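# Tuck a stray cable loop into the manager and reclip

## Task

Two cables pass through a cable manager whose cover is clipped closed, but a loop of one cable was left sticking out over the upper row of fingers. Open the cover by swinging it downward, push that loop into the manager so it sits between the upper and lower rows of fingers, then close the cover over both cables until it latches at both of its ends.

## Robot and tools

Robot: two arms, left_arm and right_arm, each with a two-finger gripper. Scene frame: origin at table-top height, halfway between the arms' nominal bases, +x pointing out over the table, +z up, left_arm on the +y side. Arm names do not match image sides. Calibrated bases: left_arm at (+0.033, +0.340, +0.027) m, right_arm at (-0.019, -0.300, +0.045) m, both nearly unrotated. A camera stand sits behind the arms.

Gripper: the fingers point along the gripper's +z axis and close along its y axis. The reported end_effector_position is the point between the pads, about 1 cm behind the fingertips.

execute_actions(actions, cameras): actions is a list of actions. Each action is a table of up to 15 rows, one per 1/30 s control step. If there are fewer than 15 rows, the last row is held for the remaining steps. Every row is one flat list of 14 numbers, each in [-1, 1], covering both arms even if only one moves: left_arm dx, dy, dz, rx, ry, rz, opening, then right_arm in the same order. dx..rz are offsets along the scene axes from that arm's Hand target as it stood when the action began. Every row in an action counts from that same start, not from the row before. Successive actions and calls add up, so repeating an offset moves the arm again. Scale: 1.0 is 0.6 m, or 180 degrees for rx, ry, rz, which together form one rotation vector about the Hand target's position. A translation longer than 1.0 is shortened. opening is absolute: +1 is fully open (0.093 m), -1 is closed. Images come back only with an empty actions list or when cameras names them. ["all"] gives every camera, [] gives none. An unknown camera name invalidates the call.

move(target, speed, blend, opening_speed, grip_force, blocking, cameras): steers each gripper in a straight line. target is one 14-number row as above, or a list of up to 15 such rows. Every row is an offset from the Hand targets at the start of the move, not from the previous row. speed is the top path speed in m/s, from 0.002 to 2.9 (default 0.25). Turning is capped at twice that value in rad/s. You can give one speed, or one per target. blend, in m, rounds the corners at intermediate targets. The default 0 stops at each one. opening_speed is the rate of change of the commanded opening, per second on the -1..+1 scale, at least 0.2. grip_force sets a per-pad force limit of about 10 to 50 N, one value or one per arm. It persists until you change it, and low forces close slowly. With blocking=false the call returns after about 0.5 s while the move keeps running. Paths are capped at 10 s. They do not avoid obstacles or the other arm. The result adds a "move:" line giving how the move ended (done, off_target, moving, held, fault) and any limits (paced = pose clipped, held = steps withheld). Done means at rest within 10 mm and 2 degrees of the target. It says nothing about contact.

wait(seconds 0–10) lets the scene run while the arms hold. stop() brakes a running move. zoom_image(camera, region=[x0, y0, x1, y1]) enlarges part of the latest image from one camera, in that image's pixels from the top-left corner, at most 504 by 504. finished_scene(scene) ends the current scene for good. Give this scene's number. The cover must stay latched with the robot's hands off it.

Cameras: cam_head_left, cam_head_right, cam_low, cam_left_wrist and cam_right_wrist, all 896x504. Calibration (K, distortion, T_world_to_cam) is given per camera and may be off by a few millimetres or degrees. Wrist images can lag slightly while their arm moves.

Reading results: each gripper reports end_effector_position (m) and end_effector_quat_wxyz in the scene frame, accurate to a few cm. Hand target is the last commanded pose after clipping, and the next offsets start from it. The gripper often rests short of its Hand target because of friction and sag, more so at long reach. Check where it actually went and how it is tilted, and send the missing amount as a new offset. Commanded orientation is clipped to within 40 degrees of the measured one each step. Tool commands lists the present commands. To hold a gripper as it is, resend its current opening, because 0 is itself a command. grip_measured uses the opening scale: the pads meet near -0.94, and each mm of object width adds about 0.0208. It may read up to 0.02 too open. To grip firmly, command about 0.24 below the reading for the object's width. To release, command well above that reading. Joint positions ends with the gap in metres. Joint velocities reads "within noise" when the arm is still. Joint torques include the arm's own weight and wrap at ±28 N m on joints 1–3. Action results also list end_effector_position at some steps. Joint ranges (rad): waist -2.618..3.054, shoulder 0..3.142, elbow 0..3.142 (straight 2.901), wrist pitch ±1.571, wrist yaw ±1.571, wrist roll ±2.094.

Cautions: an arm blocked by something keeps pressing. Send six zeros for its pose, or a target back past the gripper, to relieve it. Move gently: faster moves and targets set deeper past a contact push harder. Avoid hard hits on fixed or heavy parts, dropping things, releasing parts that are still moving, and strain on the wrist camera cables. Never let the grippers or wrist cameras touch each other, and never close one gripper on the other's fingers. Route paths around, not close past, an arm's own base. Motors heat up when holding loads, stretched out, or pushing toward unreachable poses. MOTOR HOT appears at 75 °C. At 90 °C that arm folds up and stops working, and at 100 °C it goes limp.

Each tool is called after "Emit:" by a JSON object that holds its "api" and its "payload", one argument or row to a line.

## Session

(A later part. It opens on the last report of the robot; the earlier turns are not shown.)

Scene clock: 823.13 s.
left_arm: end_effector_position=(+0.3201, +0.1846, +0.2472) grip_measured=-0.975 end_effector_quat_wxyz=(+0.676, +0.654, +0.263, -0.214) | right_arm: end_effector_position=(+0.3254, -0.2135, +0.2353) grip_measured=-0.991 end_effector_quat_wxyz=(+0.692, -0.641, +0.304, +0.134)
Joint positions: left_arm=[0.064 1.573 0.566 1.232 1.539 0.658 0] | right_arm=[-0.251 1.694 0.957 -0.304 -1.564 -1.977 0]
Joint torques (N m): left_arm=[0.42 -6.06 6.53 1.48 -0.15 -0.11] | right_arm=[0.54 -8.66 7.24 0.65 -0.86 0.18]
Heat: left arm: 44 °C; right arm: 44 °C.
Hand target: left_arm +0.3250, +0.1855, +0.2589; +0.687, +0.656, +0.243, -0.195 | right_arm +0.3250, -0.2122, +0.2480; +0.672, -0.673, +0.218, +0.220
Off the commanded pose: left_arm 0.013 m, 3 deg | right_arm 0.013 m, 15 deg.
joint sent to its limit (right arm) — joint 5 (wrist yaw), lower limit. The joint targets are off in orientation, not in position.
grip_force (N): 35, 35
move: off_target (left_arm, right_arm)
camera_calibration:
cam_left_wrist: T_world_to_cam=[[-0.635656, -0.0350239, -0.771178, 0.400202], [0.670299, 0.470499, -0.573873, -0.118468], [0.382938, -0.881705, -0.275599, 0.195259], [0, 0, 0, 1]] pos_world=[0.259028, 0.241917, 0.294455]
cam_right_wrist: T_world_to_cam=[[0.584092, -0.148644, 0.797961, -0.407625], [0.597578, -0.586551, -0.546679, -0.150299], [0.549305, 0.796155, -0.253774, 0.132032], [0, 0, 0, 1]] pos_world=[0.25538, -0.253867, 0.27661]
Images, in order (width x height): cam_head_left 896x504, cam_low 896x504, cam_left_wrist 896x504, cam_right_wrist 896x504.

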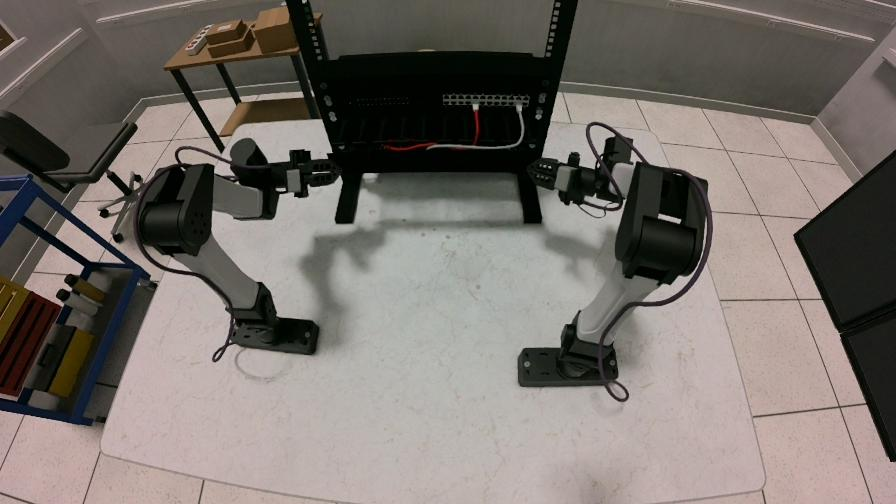

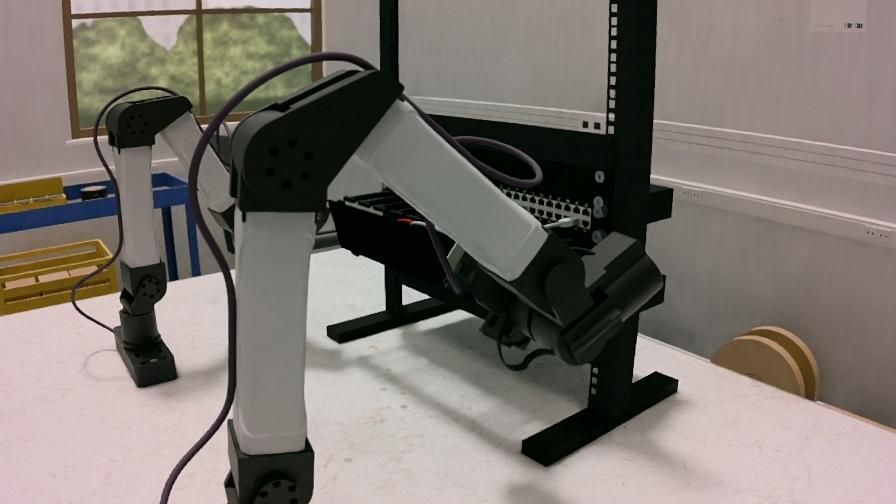

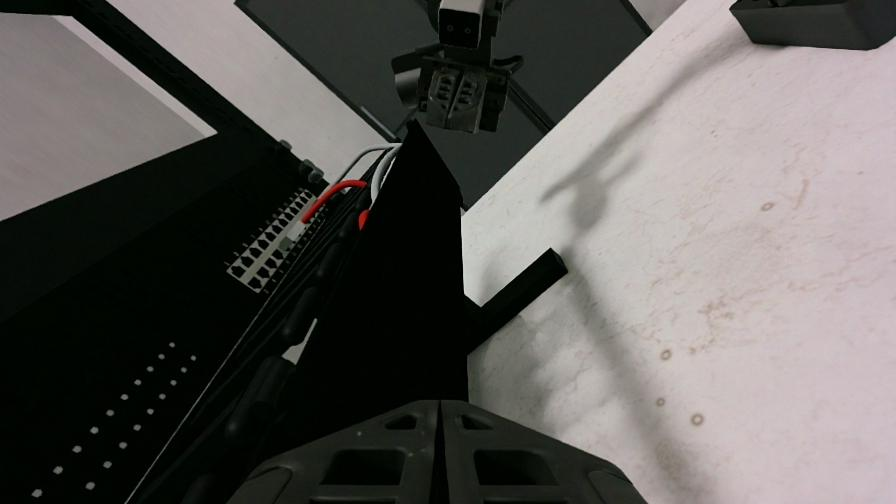

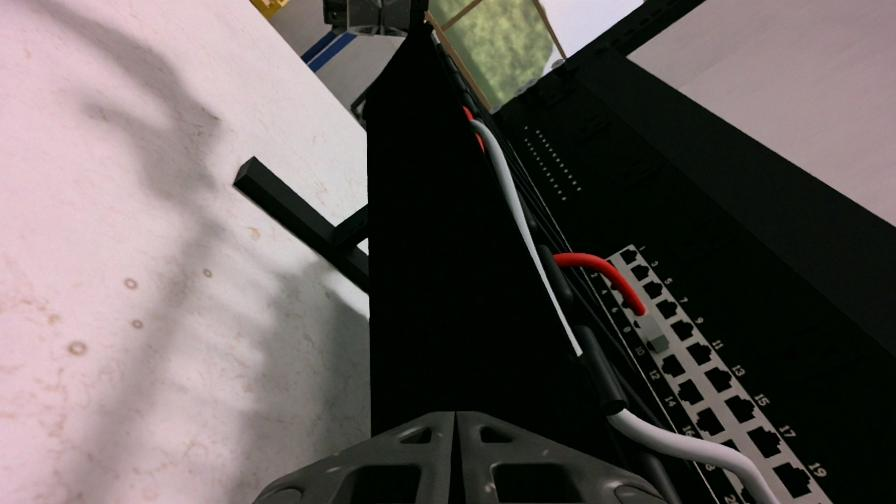

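Emit:
{"api": "move", "payload": {
  "target": [
    [0,0,0,0,0,0,-1,-0.06,-0.15,0,0,0,0,-1],
    [0,0,0,0,0,0,-1,-0.17,-0.15,0.25,-0.137,0.556,-0.589,-0.4]
  ],
  "speed": [0.1,0.3],
  "cameras": ["cam_head_left","cam_low","cam_left_wrist","cam_right_wrist"]
}}

Scene clock: 849.20 s.
left_arm: end_effector_position=(+0.3201, +0.1846, +0.2472) grip_measured=-0.975 end_effector_quat_wxyz=(+0.676, +0.654, +0.263, -0.214) | right_arm: end_effector_position=(+0.2274, -0.3024, +0.3917) grip_measured=-0.402 end_effector_quat_wxyz=(+0.290, -0.002, +0.957, +0.000)
Joint positions: left_arm=[0.064 1.573 0.566 1.232 1.539 0.657 0] | right_arm=[-0.02 1.259 1.835 -1.56 -0.011 -0.019 0.026]
Joint torques (N m): left_arm=[0.47 -6.08 6.52 1.44 -0.16 -0.12] | right_arm=[0.42 -2.78 5.97 1.27 0.04 0.05]
Heat: left arm: 41 °C; right arm: 42 °C.
Hand target: left_arm +0.3250, +0.1855, +0.2589; +0.687, +0.656, +0.243, -0.195 | right_arm +0.2231, -0.3022, +0.3980; +0.088, +0.000, +0.996, +0.001
Off the commanded pose: left_arm 0.013 m, 3 deg | right_arm 0.008 m, 24 deg.
joint sent to its limit (right arm) — joint 4 (wrist pitch), lower limit. The joint targets are off in orientation, not in position.
grip_force (N): 35, 35
move: off_target (left_arm, right_arm); target 2's new opening was sent with right_arm's hand 0.008 m and 24 deg from that target
camera_calibration:
cam_left_wrist: T_world_to_cam=[[-0.636268, -0.03504, -0.770672, 0.400359], [0.669834, 0.470508, -0.574408, -0.118202], [0.382735, -0.8817, -0.275898, 0.195388], [0, 0, 0, 1]] pos_world=[0.25913, 0.241917, 0.294556]
cam_right_wrist: T_world_to_cam=[[-0.00733397, -0.999969, -0.00290976, -0.297635], [-0.987406, 0.00770164, -0.158017, 0.329587], [0.158035, 0.00171422, -0.987432, 0.432437], [0, 0, 0, 1]] pos_world=[0.254913, -0.300906, 0.478216]
Images, in order (width x height): cam_head_left 896x504, cam_low 896x504, cam_left_wrist 896x504, cam_right_wrist 896x504.

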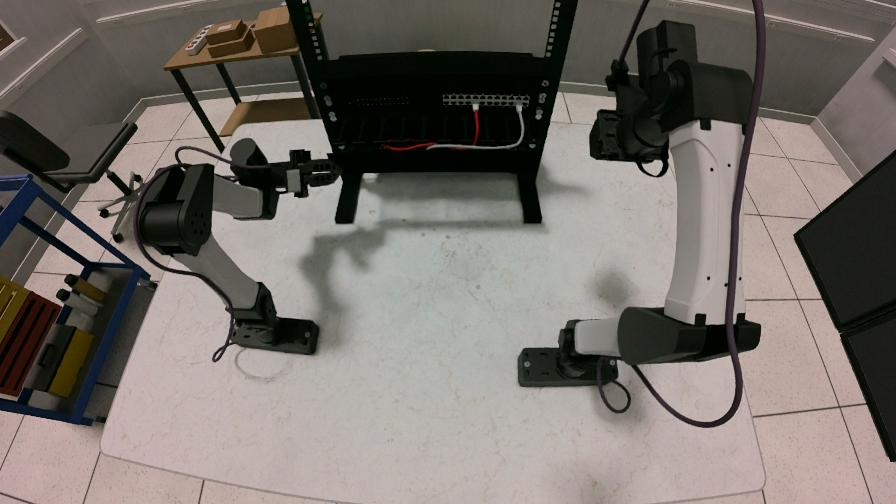

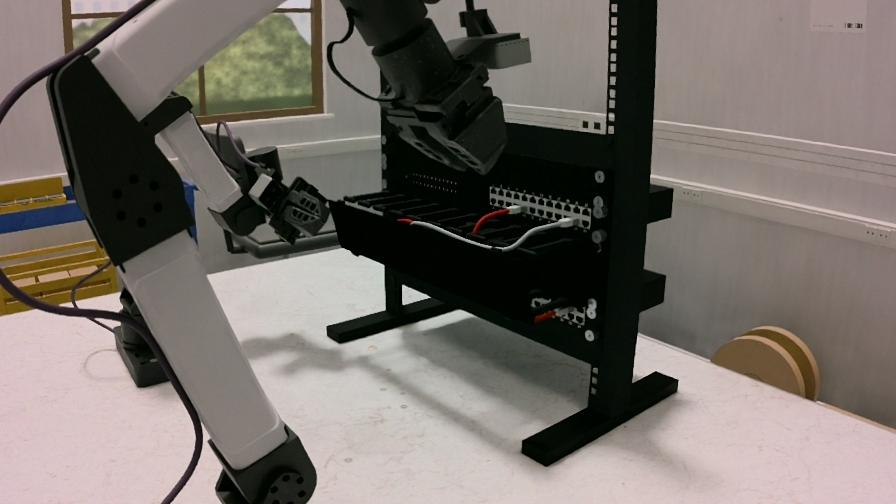

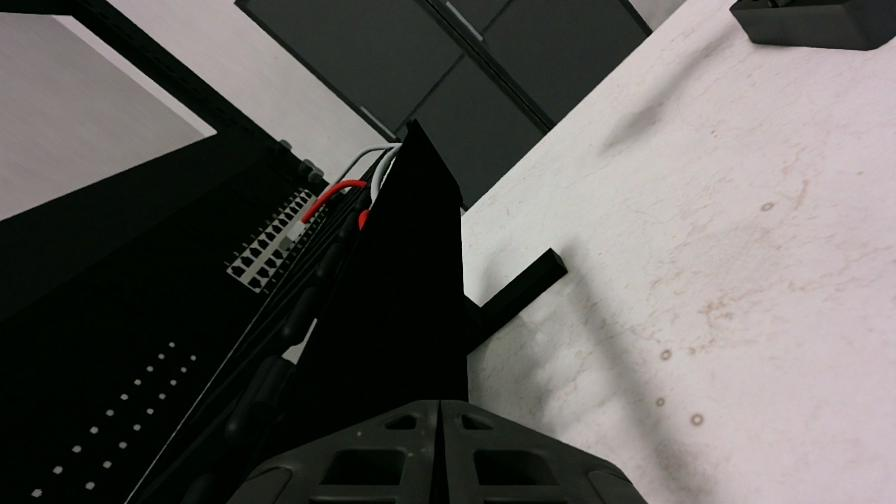

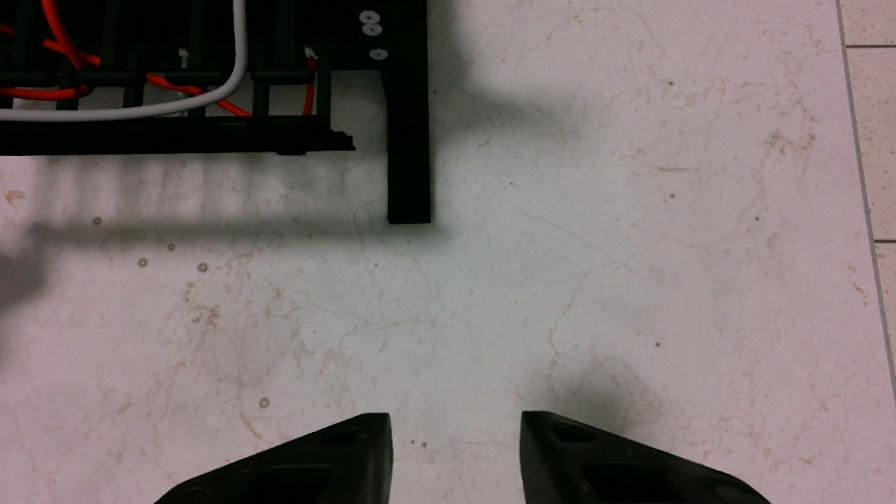

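Emit:
{"api": "move", "payload": {
  "target": [0,0,0,0,0,0,-1,0.19,0.40,-0.02,0,0,0,-0.4],
  "speed": 0.2,
  "cameras": ["cam_right_wrist","cam_head_left"]
}}

Scene clock: 853.90 s.
left_arm: end_effector_position=(+0.3201, +0.1846, +0.2472) grip_measured=-0.975 end_effector_quat_wxyz=(+0.676, +0.654, +0.263, -0.214) | right_arm: end_effector_position=(+0.3358, -0.0638, +0.3828) grip_measured=-0.401 end_effector_quat_wxyz=(+0.268, -0.017, +0.957, +0.107)
Joint positions: left_arm=[0.064 1.573 0.566 1.232 1.539 0.657 0] | right_arm=[0.638 1.964 2.536 -1.57 0.133 0.566 0.026]
Joint torques (N m): left_arm=[0.44 -6.06 6.52 1.45 -0.15 -0.14] | right_arm=[-0.2 -7.83 6.17 1.28 0.01 0.07]
Motor temperatures (°C): left_arm=[23 41 35 36 23 23 28] | right_arm=[25 41 39 28 28 24 26]
Heat: left arm: 41 °C; right arm: 41 °C.
Hand target: left_arm +0.3250, +0.1855, +0.2589; +0.687, +0.656, +0.243, -0.195 | right_arm +0.3369, -0.0621, +0.3859; +0.088, +0.000, +0.996, +0.001
Off the commanded pose: left_arm 0.013 m, 3 deg | right_arm 0.004 m, 25 deg.
joint sent to its limit (right arm) — joint 4 (wrist pitch), lower limit. The joint targets are off in orientation, not in position.
grip_force (N): 35, 35
move: off_target (left_arm, right_arm)
camera_calibration:
cam_right_wrist: T_world_to_cam=[[0.0777497, -0.976695, -0.200052, -0.0100099], [-0.991125, -0.05402, -0.121461, 0.416652], [0.107824, 0.20772, -0.972227, 0.430336], [0, 0, 0, 1]] pos_world=[0.367332, -0.0766587, 0.466989]
Images, in order (width x height): cam_head_left 896x504, cam_right_wrist 896x504.

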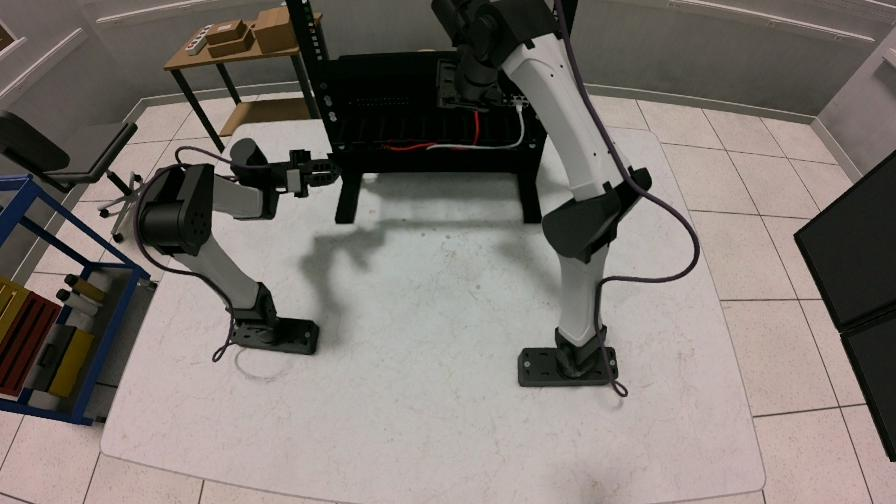

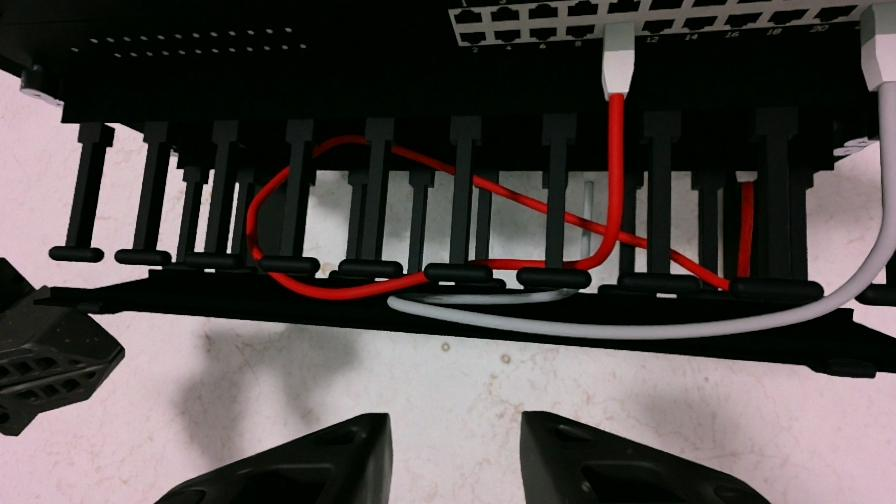

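Emit:
{"api": "move", "payload": {
  "target": [
    [0,0,0,0,0,0,-1,0.0,0.02,-0.16,0,0,0,0.1],
    [0,0,0,0,0,0,-1,0.015,0.02,-0.195,0,0,0,0.1]
  ],
  "speed": [0.15,0.05],
  "cameras": ["cam_right_wrist","cam_head_left","cam_left_wrist"]
}}

Scene clock: 864.90 s.
left_arm: end_effector_position=(+0.3201, +0.1846, +0.2472) grip_measured=-0.975 end_effector_quat_wxyz=(+0.676, +0.654, +0.263, -0.214) | right_arm: end_effector_position=(+0.3441, -0.0499, +0.2760) grip_measured=+0.098 end_effector_quat_wxyz=(+0.142, -0.006, +0.989, +0.035)
Joint positions: left_arm=[0.064 1.573 0.566 1.232 1.539 0.657 0] | right_arm=[0.645 2.109 2.38 -1.57 0.113 0.62 0.05]
Joint torques (N m): left_arm=[0.39 -6.08 6.53 1.46 -0.15 -0.13] | right_arm=[-0.58 -8.85 5.07 0.8 0 -0.02]
Heat: left arm: 40 °C; right arm: 41 °C.
Hand target: left_arm +0.3250, +0.1855, +0.2589; +0.687, +0.656, +0.243, -0.195 | right_arm +0.3459, -0.0501, +0.2690; +0.088, +0.000, +0.996, +0.001
Off the commanded pose: left_arm 0.013 m, 3 deg | right_arm 0.007 m, 7 deg.
joint sent to its limit (right arm) — joint 4 (wrist pitch), lower limit. The joint targets are off in orientation, not in position.
grip_force (N): 35, 35
move: off_target (left_arm, right_arm)
camera_calibration:
cam_left_wrist: T_world_to_cam=[[-0.636268, -0.03504, -0.770672, 0.400359], [0.669834, 0.470508, -0.574408, -0.118202], [0.382735, -0.8817, -0.275898, 0.195388], [0, 0, 0, 1]] pos_world=[0.25913, 0.241917, 0.294556]
cam_right_wrist: T_world_to_cam=[[0.00916761, -0.997658, -0.067788, -0.0323218], [-0.989562, -0.0188011, 0.142874, 0.340969], [-0.143814, 0.0657707, -0.987417, 0.406329], [0, 0, 0, 1]] pos_world=[0.396142, -0.0525601, 0.35031]
Images, in order (width x height): cam_head_left 896x504, cam_left_wrist 896x504, cam_right_wrist 896x504.

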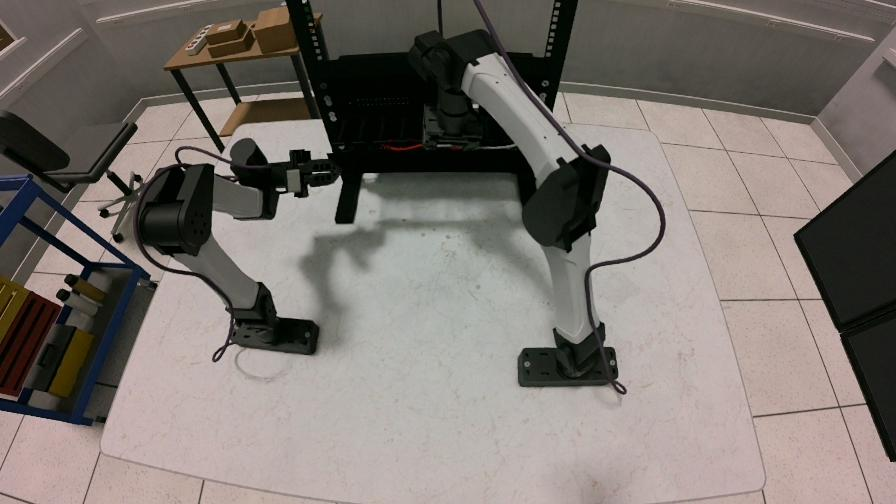

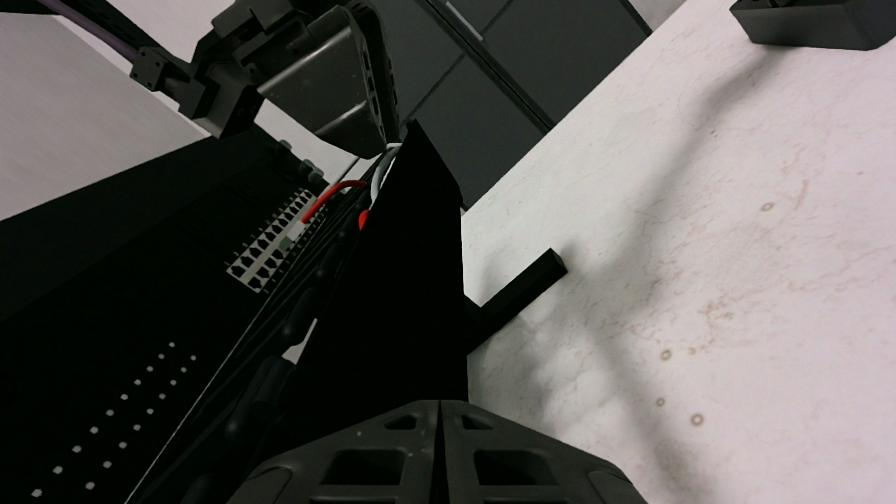

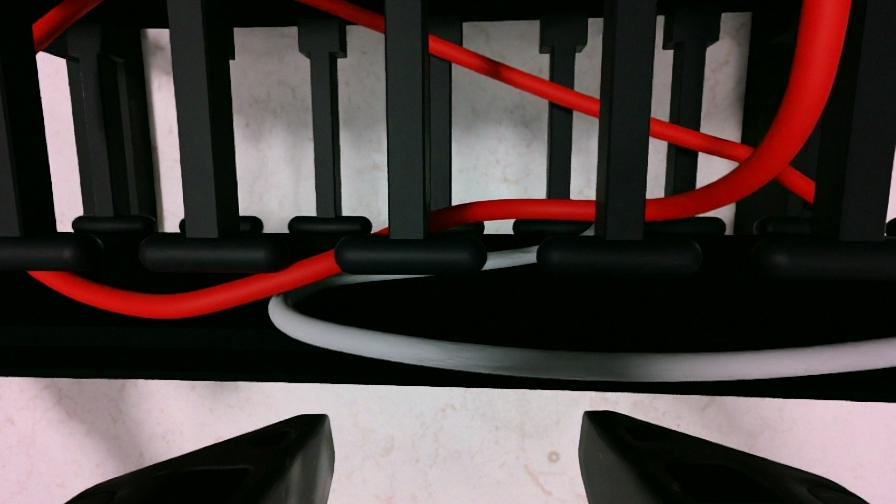

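Emit:
{"api": "move", "payload": {
  "target": [
    [0,0,0,0,0,0,-1,0.02,-0.01,0.04,0,0,0,0.1],
    [-0.033,0,-0.033,0,0,0,-1,0.02,-0.01,0.04,0,0,0,0.1]
  ],
  "speed": [0.1,0.05],
  "cameras": ["cam_right_wrist"]
}}

Scene clock: 872.33 s.
left_arm: end_effector_position=(+0.3093, +0.1841, +0.2311) grip_measured=-0.975 end_effector_quat_wxyz=(+0.674, +0.652, +0.268, -0.219) | right_arm: end_effector_position=(+0.3550, -0.0571, +0.2903) grip_measured=+0.098 end_effector_quat_wxyz=(+0.162, -0.003, +0.986, +0.046)
Joint positions: left_arm=[0.064 1.573 0.501 1.235 1.54 0.703 0] | right_arm=[0.616 2.109 2.43 -1.57 0.11 0.594 0.05]
Joint torques (N m): left_arm=[0.66 -7.98 3.28 1.58 -0.09 0.1] | right_arm=[-0.47 -9.47 6.93 0.88 0.01 -0.11]
Heat: left arm: 40 °C; right arm: 42 °C.
Hand target: left_arm +0.3053, +0.1855, +0.2391; +0.687, +0.656, +0.243, -0.195 | right_arm +0.3580, -0.0562, +0.2930; +0.088, +0.000, +0.996, +0.001
Off the commanded pose: left_arm 0.009 m, 4 deg | right_arm 0.004 m, 10 deg.
joint sent to its limit (right arm) — joint 4 (wrist pitch), lower limit. The joint targets are off in orientation, not in position.
grip_force (N): 35, 35
move: off_target (left_arm, right_arm)
camera_calibration:
cam_right_wrist: T_world_to_cam=[[0.00925939, -0.995796, -0.0911244, -0.0317474], [-0.994627, -0.0185684, 0.101847, 0.363229], [-0.103111, 0.0896917, -0.990618, 0.410406], [0, 0, 0, 1]] pos_world=[0.403889, -0.0616794, 0.366668]
Images, in order (width x height): cam_right_wrist 896x504.

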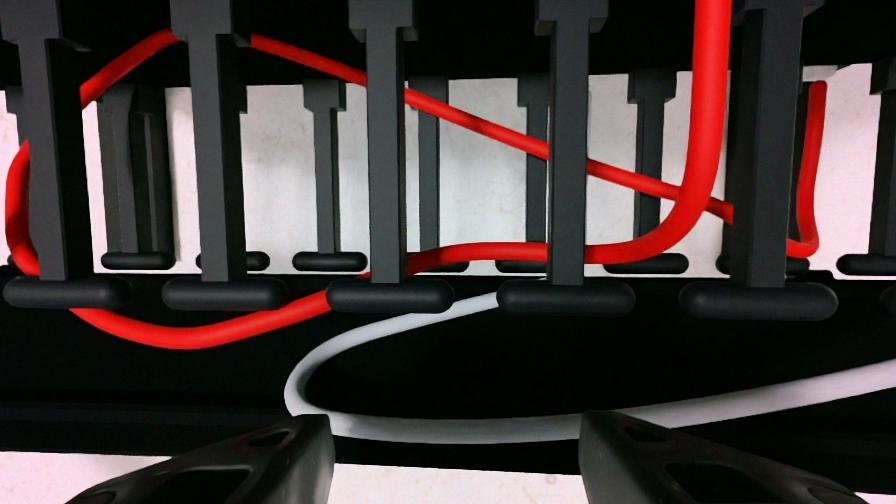

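Emit:
{"api": "move", "payload": {
  "target": [
    [0,0,0,0,0,0,-1,0.005,0,-0.08,0,0,0,0.1]
  ],
  "speed": [0.05],
  "cameras": ["cam_right_wrist","cam_left_wrist"]
}}

Scene clock: 877.13 s.
left_arm: end_effector_position=(+0.3093, +0.1841, +0.2311) grip_measured=-0.975 end_effector_quat_wxyz=(+0.674, +0.652, +0.268, -0.219) | right_arm: end_effector_position=(+0.3601, -0.0548, +0.2548) grip_measured=+0.098 end_effector_quat_wxyz=(+0.125, -0.004, +0.992, +0.022)
Joint positions: left_arm=[0.064 1.573 0.501 1.235 1.54 0.704 0] | right_arm=[0.613 2.178 2.409 -1.57 0.108 0.594 0.05]
Joint torques (N m): left_arm=[0.69 -7.97 3.29 1.58 -0.07 0.08] | right_arm=[-0.66 -9.51 4.44 0.72 -0.03 -0.01]
Heat: left arm: 40 °C; right arm: 42 °C.
Hand target: left_arm +0.3053, +0.1855, +0.2391; +0.687, +0.656, +0.243, -0.195 | right_arm +0.3610, -0.0562, +0.2450; +0.088, +0.000, +0.996, +0.001
Off the commanded pose: left_arm 0.009 m, 4 deg | right_arm 0.010 m, 5 deg.
joint sent to its limit (right arm) — joint 4 (wrist pitch), lower limit. The joint targets are off in orientation, not in position.
grip_force (N): 35, 35
move: off_target (left_arm, right_arm)
camera_calibration:
cam_left_wrist: T_world_to_cam=[[-0.647169, -0.0343115, -0.761574, 0.382098], [0.661629, 0.470984, -0.583456, -0.115425], [0.378709, -0.881474, -0.282105, 0.197216], [0, 0, 0, 1]] pos_world=[0.248963, 0.241315, 0.279286]
cam_right_wrist: T_world_to_cam=[[0.00159309, -0.999129, -0.0416862, -0.0428162], [-0.984227, -0.008941, 0.176683, 0.349638], [-0.176902, 0.0407472, -0.983385, 0.397624], [0, 0, 0, 1]] pos_world=[0.414532, -0.0558549, 0.327457]
Images, in order (width x height): cam_left_wrist 896x504, cam_right_wrist 896x504.

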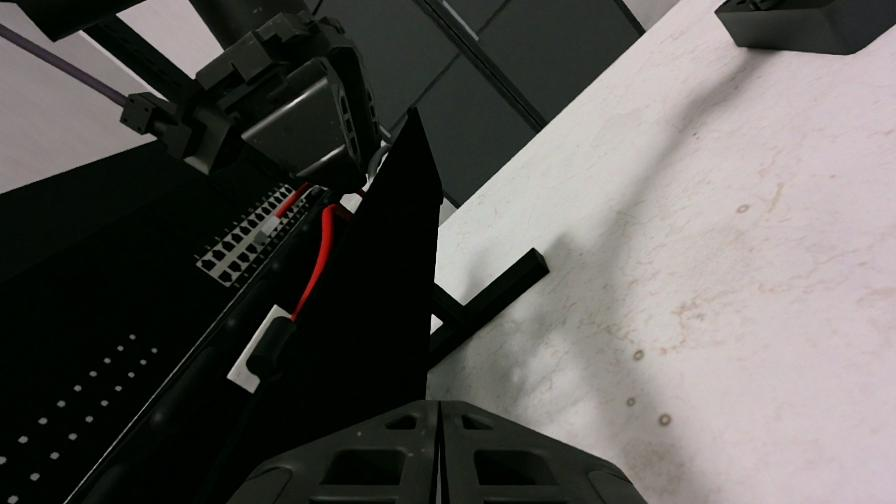

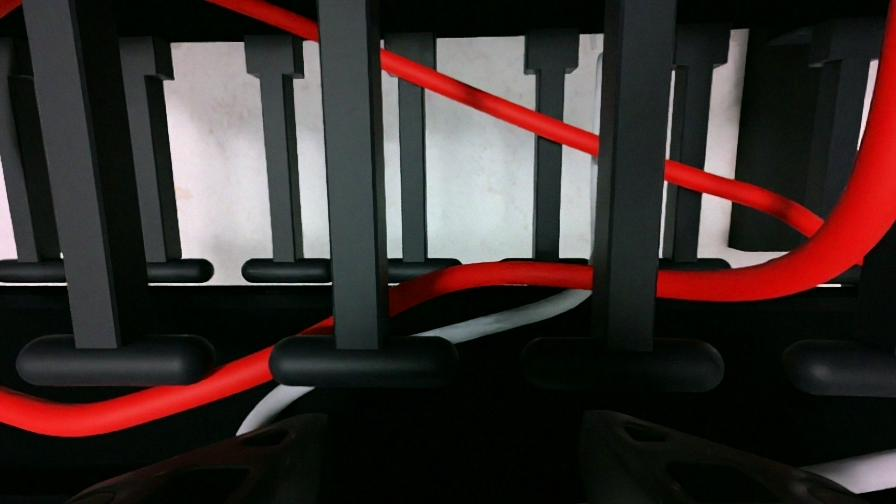

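Emit:
{"api": "move", "payload": {
  "target": [
    [0,0,0,0,0,0,-1,0.01,0,-0.02,0,0,0,0.1],
    [0.017,0,0.018,0,0,0,-1,0.01,0,-0.02,0,0,0,0.1],
    [0.017,0,0.018,0,0,0,-1,0.005,0,0.09,0,0,0,0.1]
  ],
  "speed": [0.05,0.04,0.1],
  "cameras": ["cam_right_wrist","cam_left_wrist"]
}}

Scene clock: 883.37 s.
left_arm: end_effector_position=(+0.3093, +0.1841, +0.2322) grip_measured=-0.975 end_effector_quat_wxyz=(+0.672, +0.651, +0.272, -0.226) | right_arm: end_effector_position=(+0.3652, -0.0556, +0.2821) grip_measured=+0.098 end_effector_quat_wxyz=(+0.159, -0.002, +0.986, +0.045)
Joint positions: left_arm=[0.064 1.573 0.506 1.234 1.546 0.684 0] | right_arm=[0.604 2.155 2.471 -1.572 0.105 0.584 0.05]
Joint velocities: left_arm=[-0.017 0.002 0.012 -0.081 -0.022 -0.154 0] | right_arm=[within noise]
Joint torques (N m): left_arm=[0.66 -7.23 6.9 1.53 -0.16 -0.11] | right_arm=[-0.03 -13.14 6.61 0.88 0.07 -0.05]
Heat: left arm: 40 °C; right arm: 43 °C.
Hand target: left_arm +0.3154, +0.1854, +0.2500; +0.687, +0.656, +0.243, -0.195 | right_arm +0.3640, -0.0562, +0.2989; +0.088, +0.000, +0.996, +0.001
Off the commanded pose: left_arm 0.019 m, 5 deg | right_arm 0.017 m, 10 deg.
joint sent to its limit (right arm) — joint 4 (wrist pitch), lower limit. The joint targets are off in orientation, not in position.
grip_force (N): 35, 35
move: off_target (left_arm, right_arm)
camera_calibration:
cam_left_wrist: T_world_to_cam=[[-0.659444, -0.0308769, -0.751119, 0.383699], [0.654896, 0.466993, -0.594162, -0.10953], [0.369113, -0.883722, -0.287734, 0.202247], [0, 0, 0, 1]] pos_world=[0.250107, 0.241728, 0.281318]
cam_right_wrist: T_world_to_cam=[[0.00691374, -0.996107, -0.0878839, -0.0312564], [-0.993837, -0.0165679, 0.109603, 0.37177], [-0.110632, 0.0865846, -0.990083, 0.405575], [0, 0, 0, 1]] pos_world=[0.414565, -0.0600917, 0.358059]
Images, in order (width x height): cam_left_wrist 896x504, cam_right_wrist 896x504.

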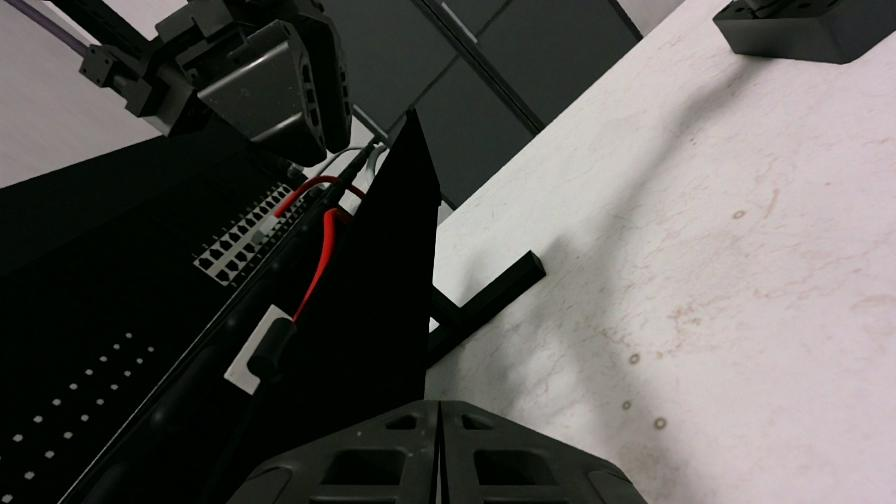

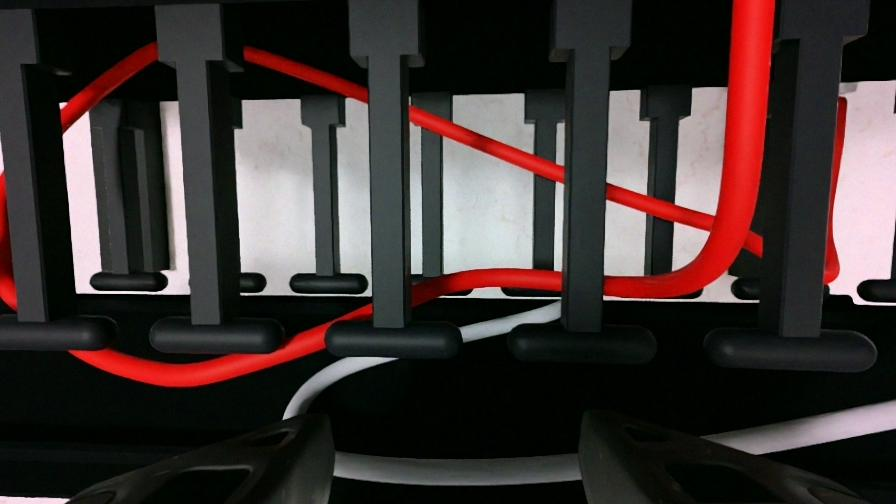

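Emit:
{"api": "move", "payload": {
  "target": [
    [0,0,0,0,0,0,-1,0.0,0,0.12,0,0,0,0.1]
  ],
  "speed": [0.15],
  "cameras": ["cam_right_wrist","cam_left_wrist","cam_low"]
}}

Emit:
{"api": "zoom_image", "payload": {
  "camera": "cam_low",
  "region": [320, 160, 640, 340]
}}

Scene clock: 888.57 s.
left_arm: end_effector_position=(+0.3093, +0.1841, +0.2322) grip_measured=-0.975 end_effector_quat_wxyz=(+0.672, +0.651, +0.272, -0.226) | right_arm: end_effector_position=(+0.3678, -0.0538, +0.3526) grip_measured=+0.098 end_effector_quat_wxyz=(+0.246, -0.006, +0.964, +0.102)
Joint positions: left_arm=[0.064 1.573 0.506 1.234 1.546 0.684 0] | right_arm=[0.604 2.107 2.638 -1.572 0.105 0.565 0.05]
Joint torques (N m): left_arm=[0.61 -7.32 6.87 1.52 -0.16 -0.1] | right_arm=[0.18 -12.48 6.23 1.23 0.14 -0.1]
Heat: left arm: 40 °C; right arm: 45 °C.
Hand target: left_arm +0.3154, +0.1854, +0.2500; +0.687, +0.656, +0.243, -0.195 | right_arm +0.3640, -0.0562, +0.3709; +0.088, +0.000, +0.996, +0.001
Off the commanded pose: left_arm 0.019 m, 5 deg | right_arm 0.019 m, 22 deg.
joint sent to its limit (right arm) — joint 4 (wrist pitch), lower limit. The joint targets are off in orientation, not in position.
grip_force (N): 35, 35
move: off_target (left_arm, right_arm)
camera_calibration:
cam_left_wrist: T_world_to_cam=[[-0.659444, -0.0308769, -0.751119, 0.383699], [0.654896, 0.466993, -0.594162, -0.10953], [0.369113, -0.883722, -0.287734, 0.202247], [0, 0, 0, 1]] pos_world=[0.250107, 0.241728, 0.281318]
cam_right_wrist: T_world_to_cam=[[0.0500214, -0.97925, -0.196384, 0.0000807051], [-0.996697, -0.0363494, -0.072618, 0.431072], [0.0639728, 0.199368, -0.977834, 0.413054], [0, 0, 0, 1]] pos_world=[0.40322, -0.0666015, 0.435218]
Images, in order (width x height): cam_low 896x504, cam_left_wrist 896x504, cam_right_wrist 896x504.

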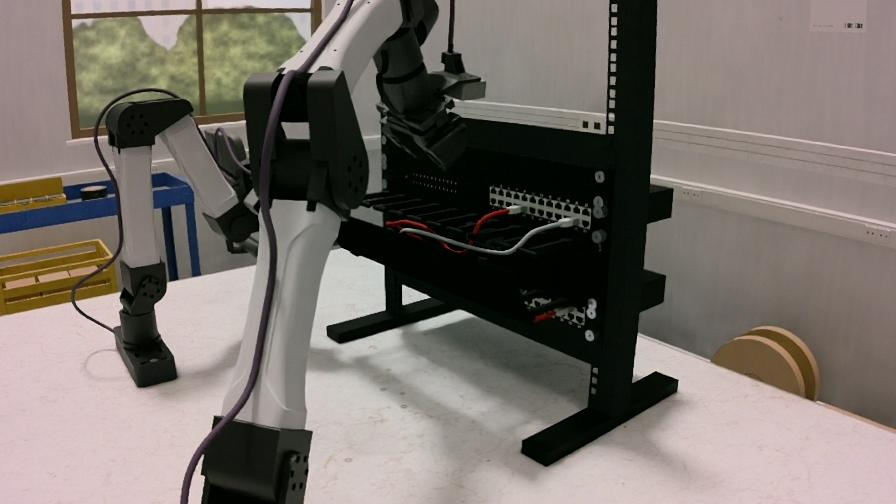

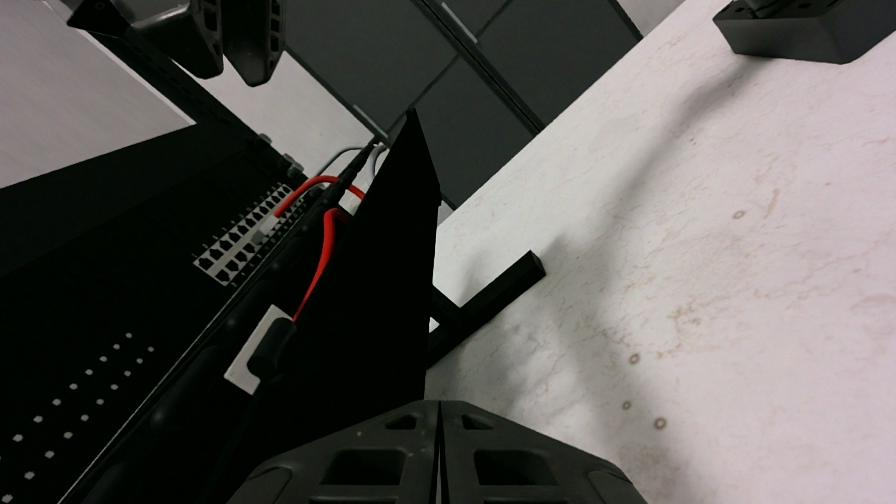

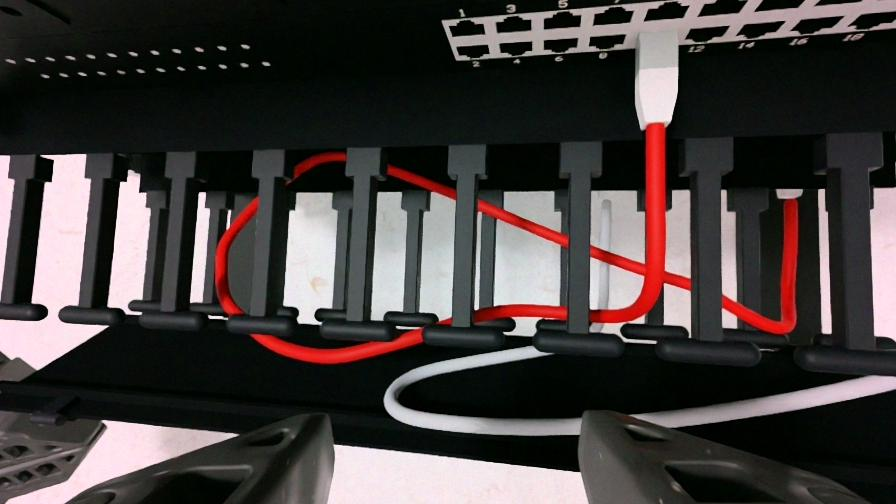

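Scaled by 1.575.

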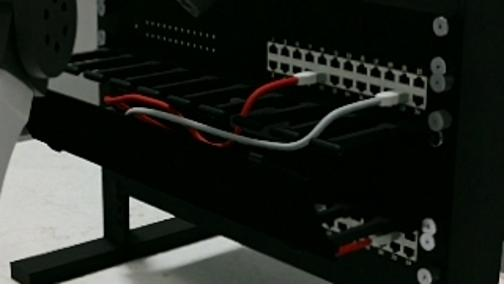

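Emit:
{"api": "move", "payload": {
  "target": [
    [0.0,0,0.01,0,0,0,-1,0,0,0.0,0,0,0,0.1],
    [0.017,0,0.018,0,0,0,-1,0,0,0,0,0,0,0.1]
  ],
  "speed": [0.04],
  "cameras": ["cam_right_wrist","cam_left_wrist","cam_low"]
}}

Emit:
{"api": "zoom_image", "payload": {
  "camera": "cam_low",
  "region": [320, 160, 640, 340]
}}

speed must be one number or one for each of the 2 targets, got a list of 1; nothing of the call was run

Scaled by 1.575.

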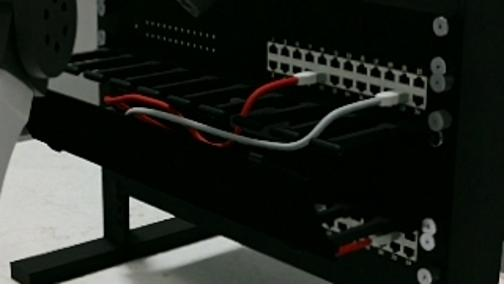

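Emit:
{"api": "move", "payload": {
  "target": [
    [0.016,0,0.015,0,0,0,-1,0,0,0.0,0,0,0,0.1],
    [0.035,0,0.025,0,0,0,-1,0,0,0,0,0,0,0.1]
  ],
  "speed": 0.04,
  "cameras": ["cam_right_wrist","cam_left_wrist","cam_low"]
}}

Emit:
{"api": "zoom_image", "payload": {
  "camera": "cam_low",
  "region": [320, 160, 640, 340]
}}

Scene clock: 903.67 s.
left_arm: end_effector_position=(+0.3267, +0.1848, +0.2552) grip_measured=-0.975 end_effector_quat_wxyz=(+0.676, +0.659, +0.253, -0.213) | right_arm: end_effector_position=(+0.3678, -0.0538, +0.3526) grip_measured=+0.098 end_effector_quat_wxyz=(+0.246, -0.006, +0.964, +0.102)
Joint positions: left_arm=[0.064 1.587 0.613 1.23 1.554 0.644 0] | right_arm=[0.604 2.107 2.638 -1.572 0.105 0.564 0.05]
Joint torques (N m): left_arm=[0.35 -5.23 7.06 1.3 -0.34 -0.13] | right_arm=[0.24 -12.48 6.3 1.23 0.13 -0.1]
Heat: left arm: 40 °C; right arm: 44 °C.
Hand target: left_arm +0.3364, +0.1855, +0.2649; +0.687, +0.656, +0.243, -0.195 | right_arm +0.3640, -0.0562, +0.3709; +0.088, +0.000, +0.996, +0.001
Off the commanded pose: left_arm 0.014 m, 3 deg | right_arm 0.019 m, 22 deg.
joint sent to its limit (right arm) — joint 4 (wrist pitch), lower limit. The joint targets are off in orientation, not in position.
grip_force (N): 35, 35
move: off_target (left_arm, right_arm)
camera_calibration:
cam_left_wrist: T_world_to_cam=[[-0.622259, -0.0230822, -0.782471, 0.406887], [0.686938, 0.463219, -0.559951, -0.126044], [0.37538, -0.885943, -0.272386, 0.197597], [0, 0, 0, 1]] pos_world=[0.265599, 0.242837, 0.301621]
cam_right_wrist: T_world_to_cam=[[0.0503281, -0.979258, -0.196266, -0.0000948679], [-0.996682, -0.036657, -0.0726789, 0.431071], [0.0639769, 0.199273, -0.977853, 0.413054], [0, 0, 0, 1]] pos_world=[0.40322, -0.0666016, 0.435218]
Images, in order (width x height): cam_low 896x504, cam_left_wrist 896x504, cam_right_wrist 896x504.

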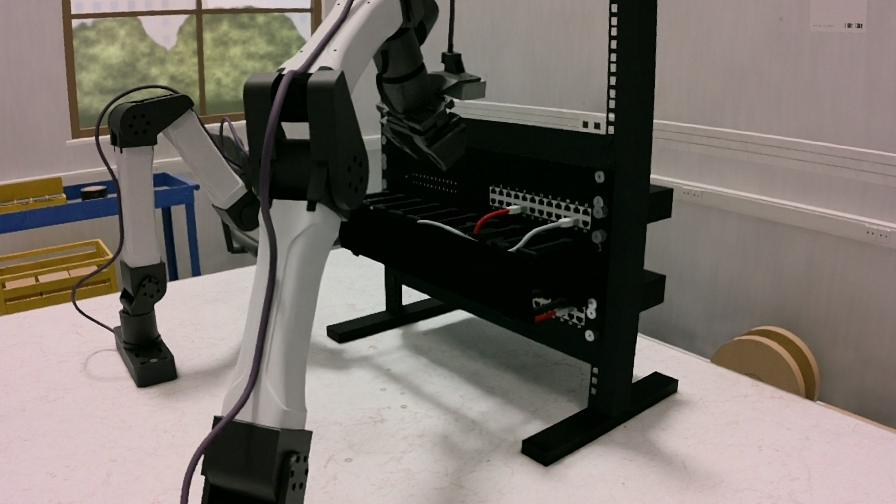

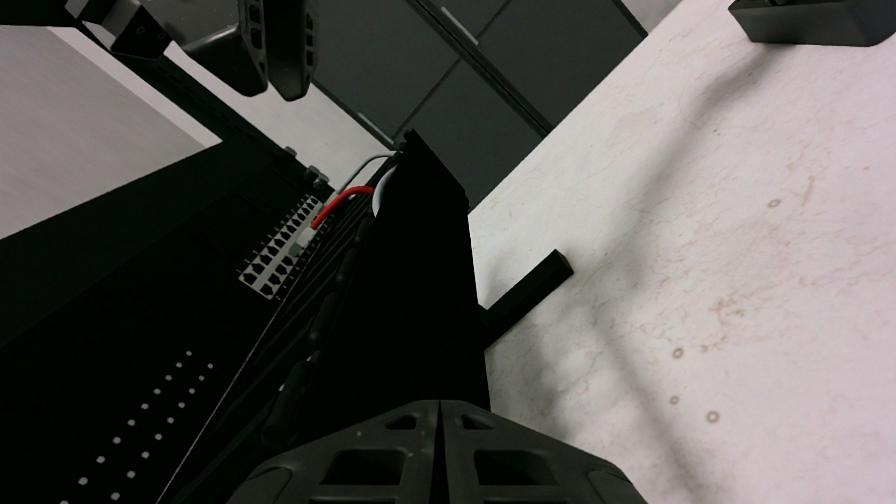

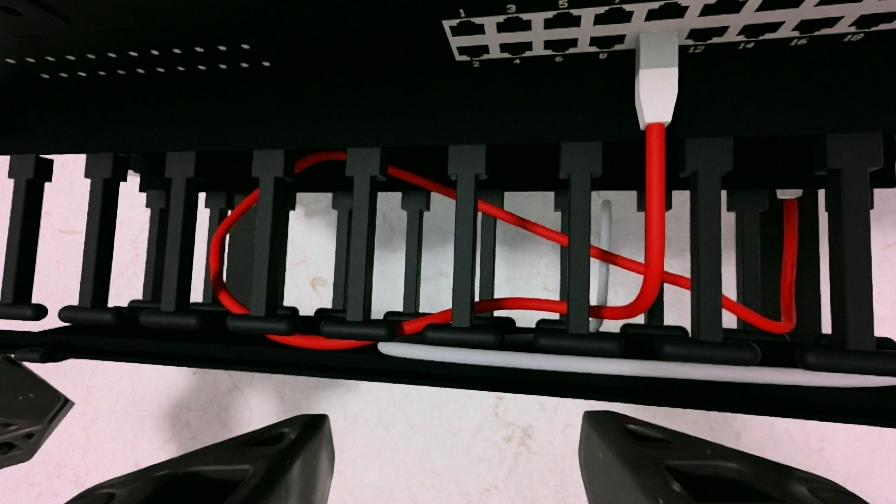

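Scaled by 1.575.

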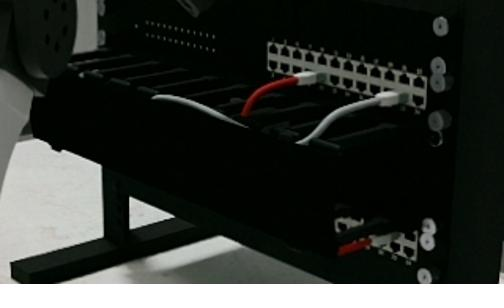

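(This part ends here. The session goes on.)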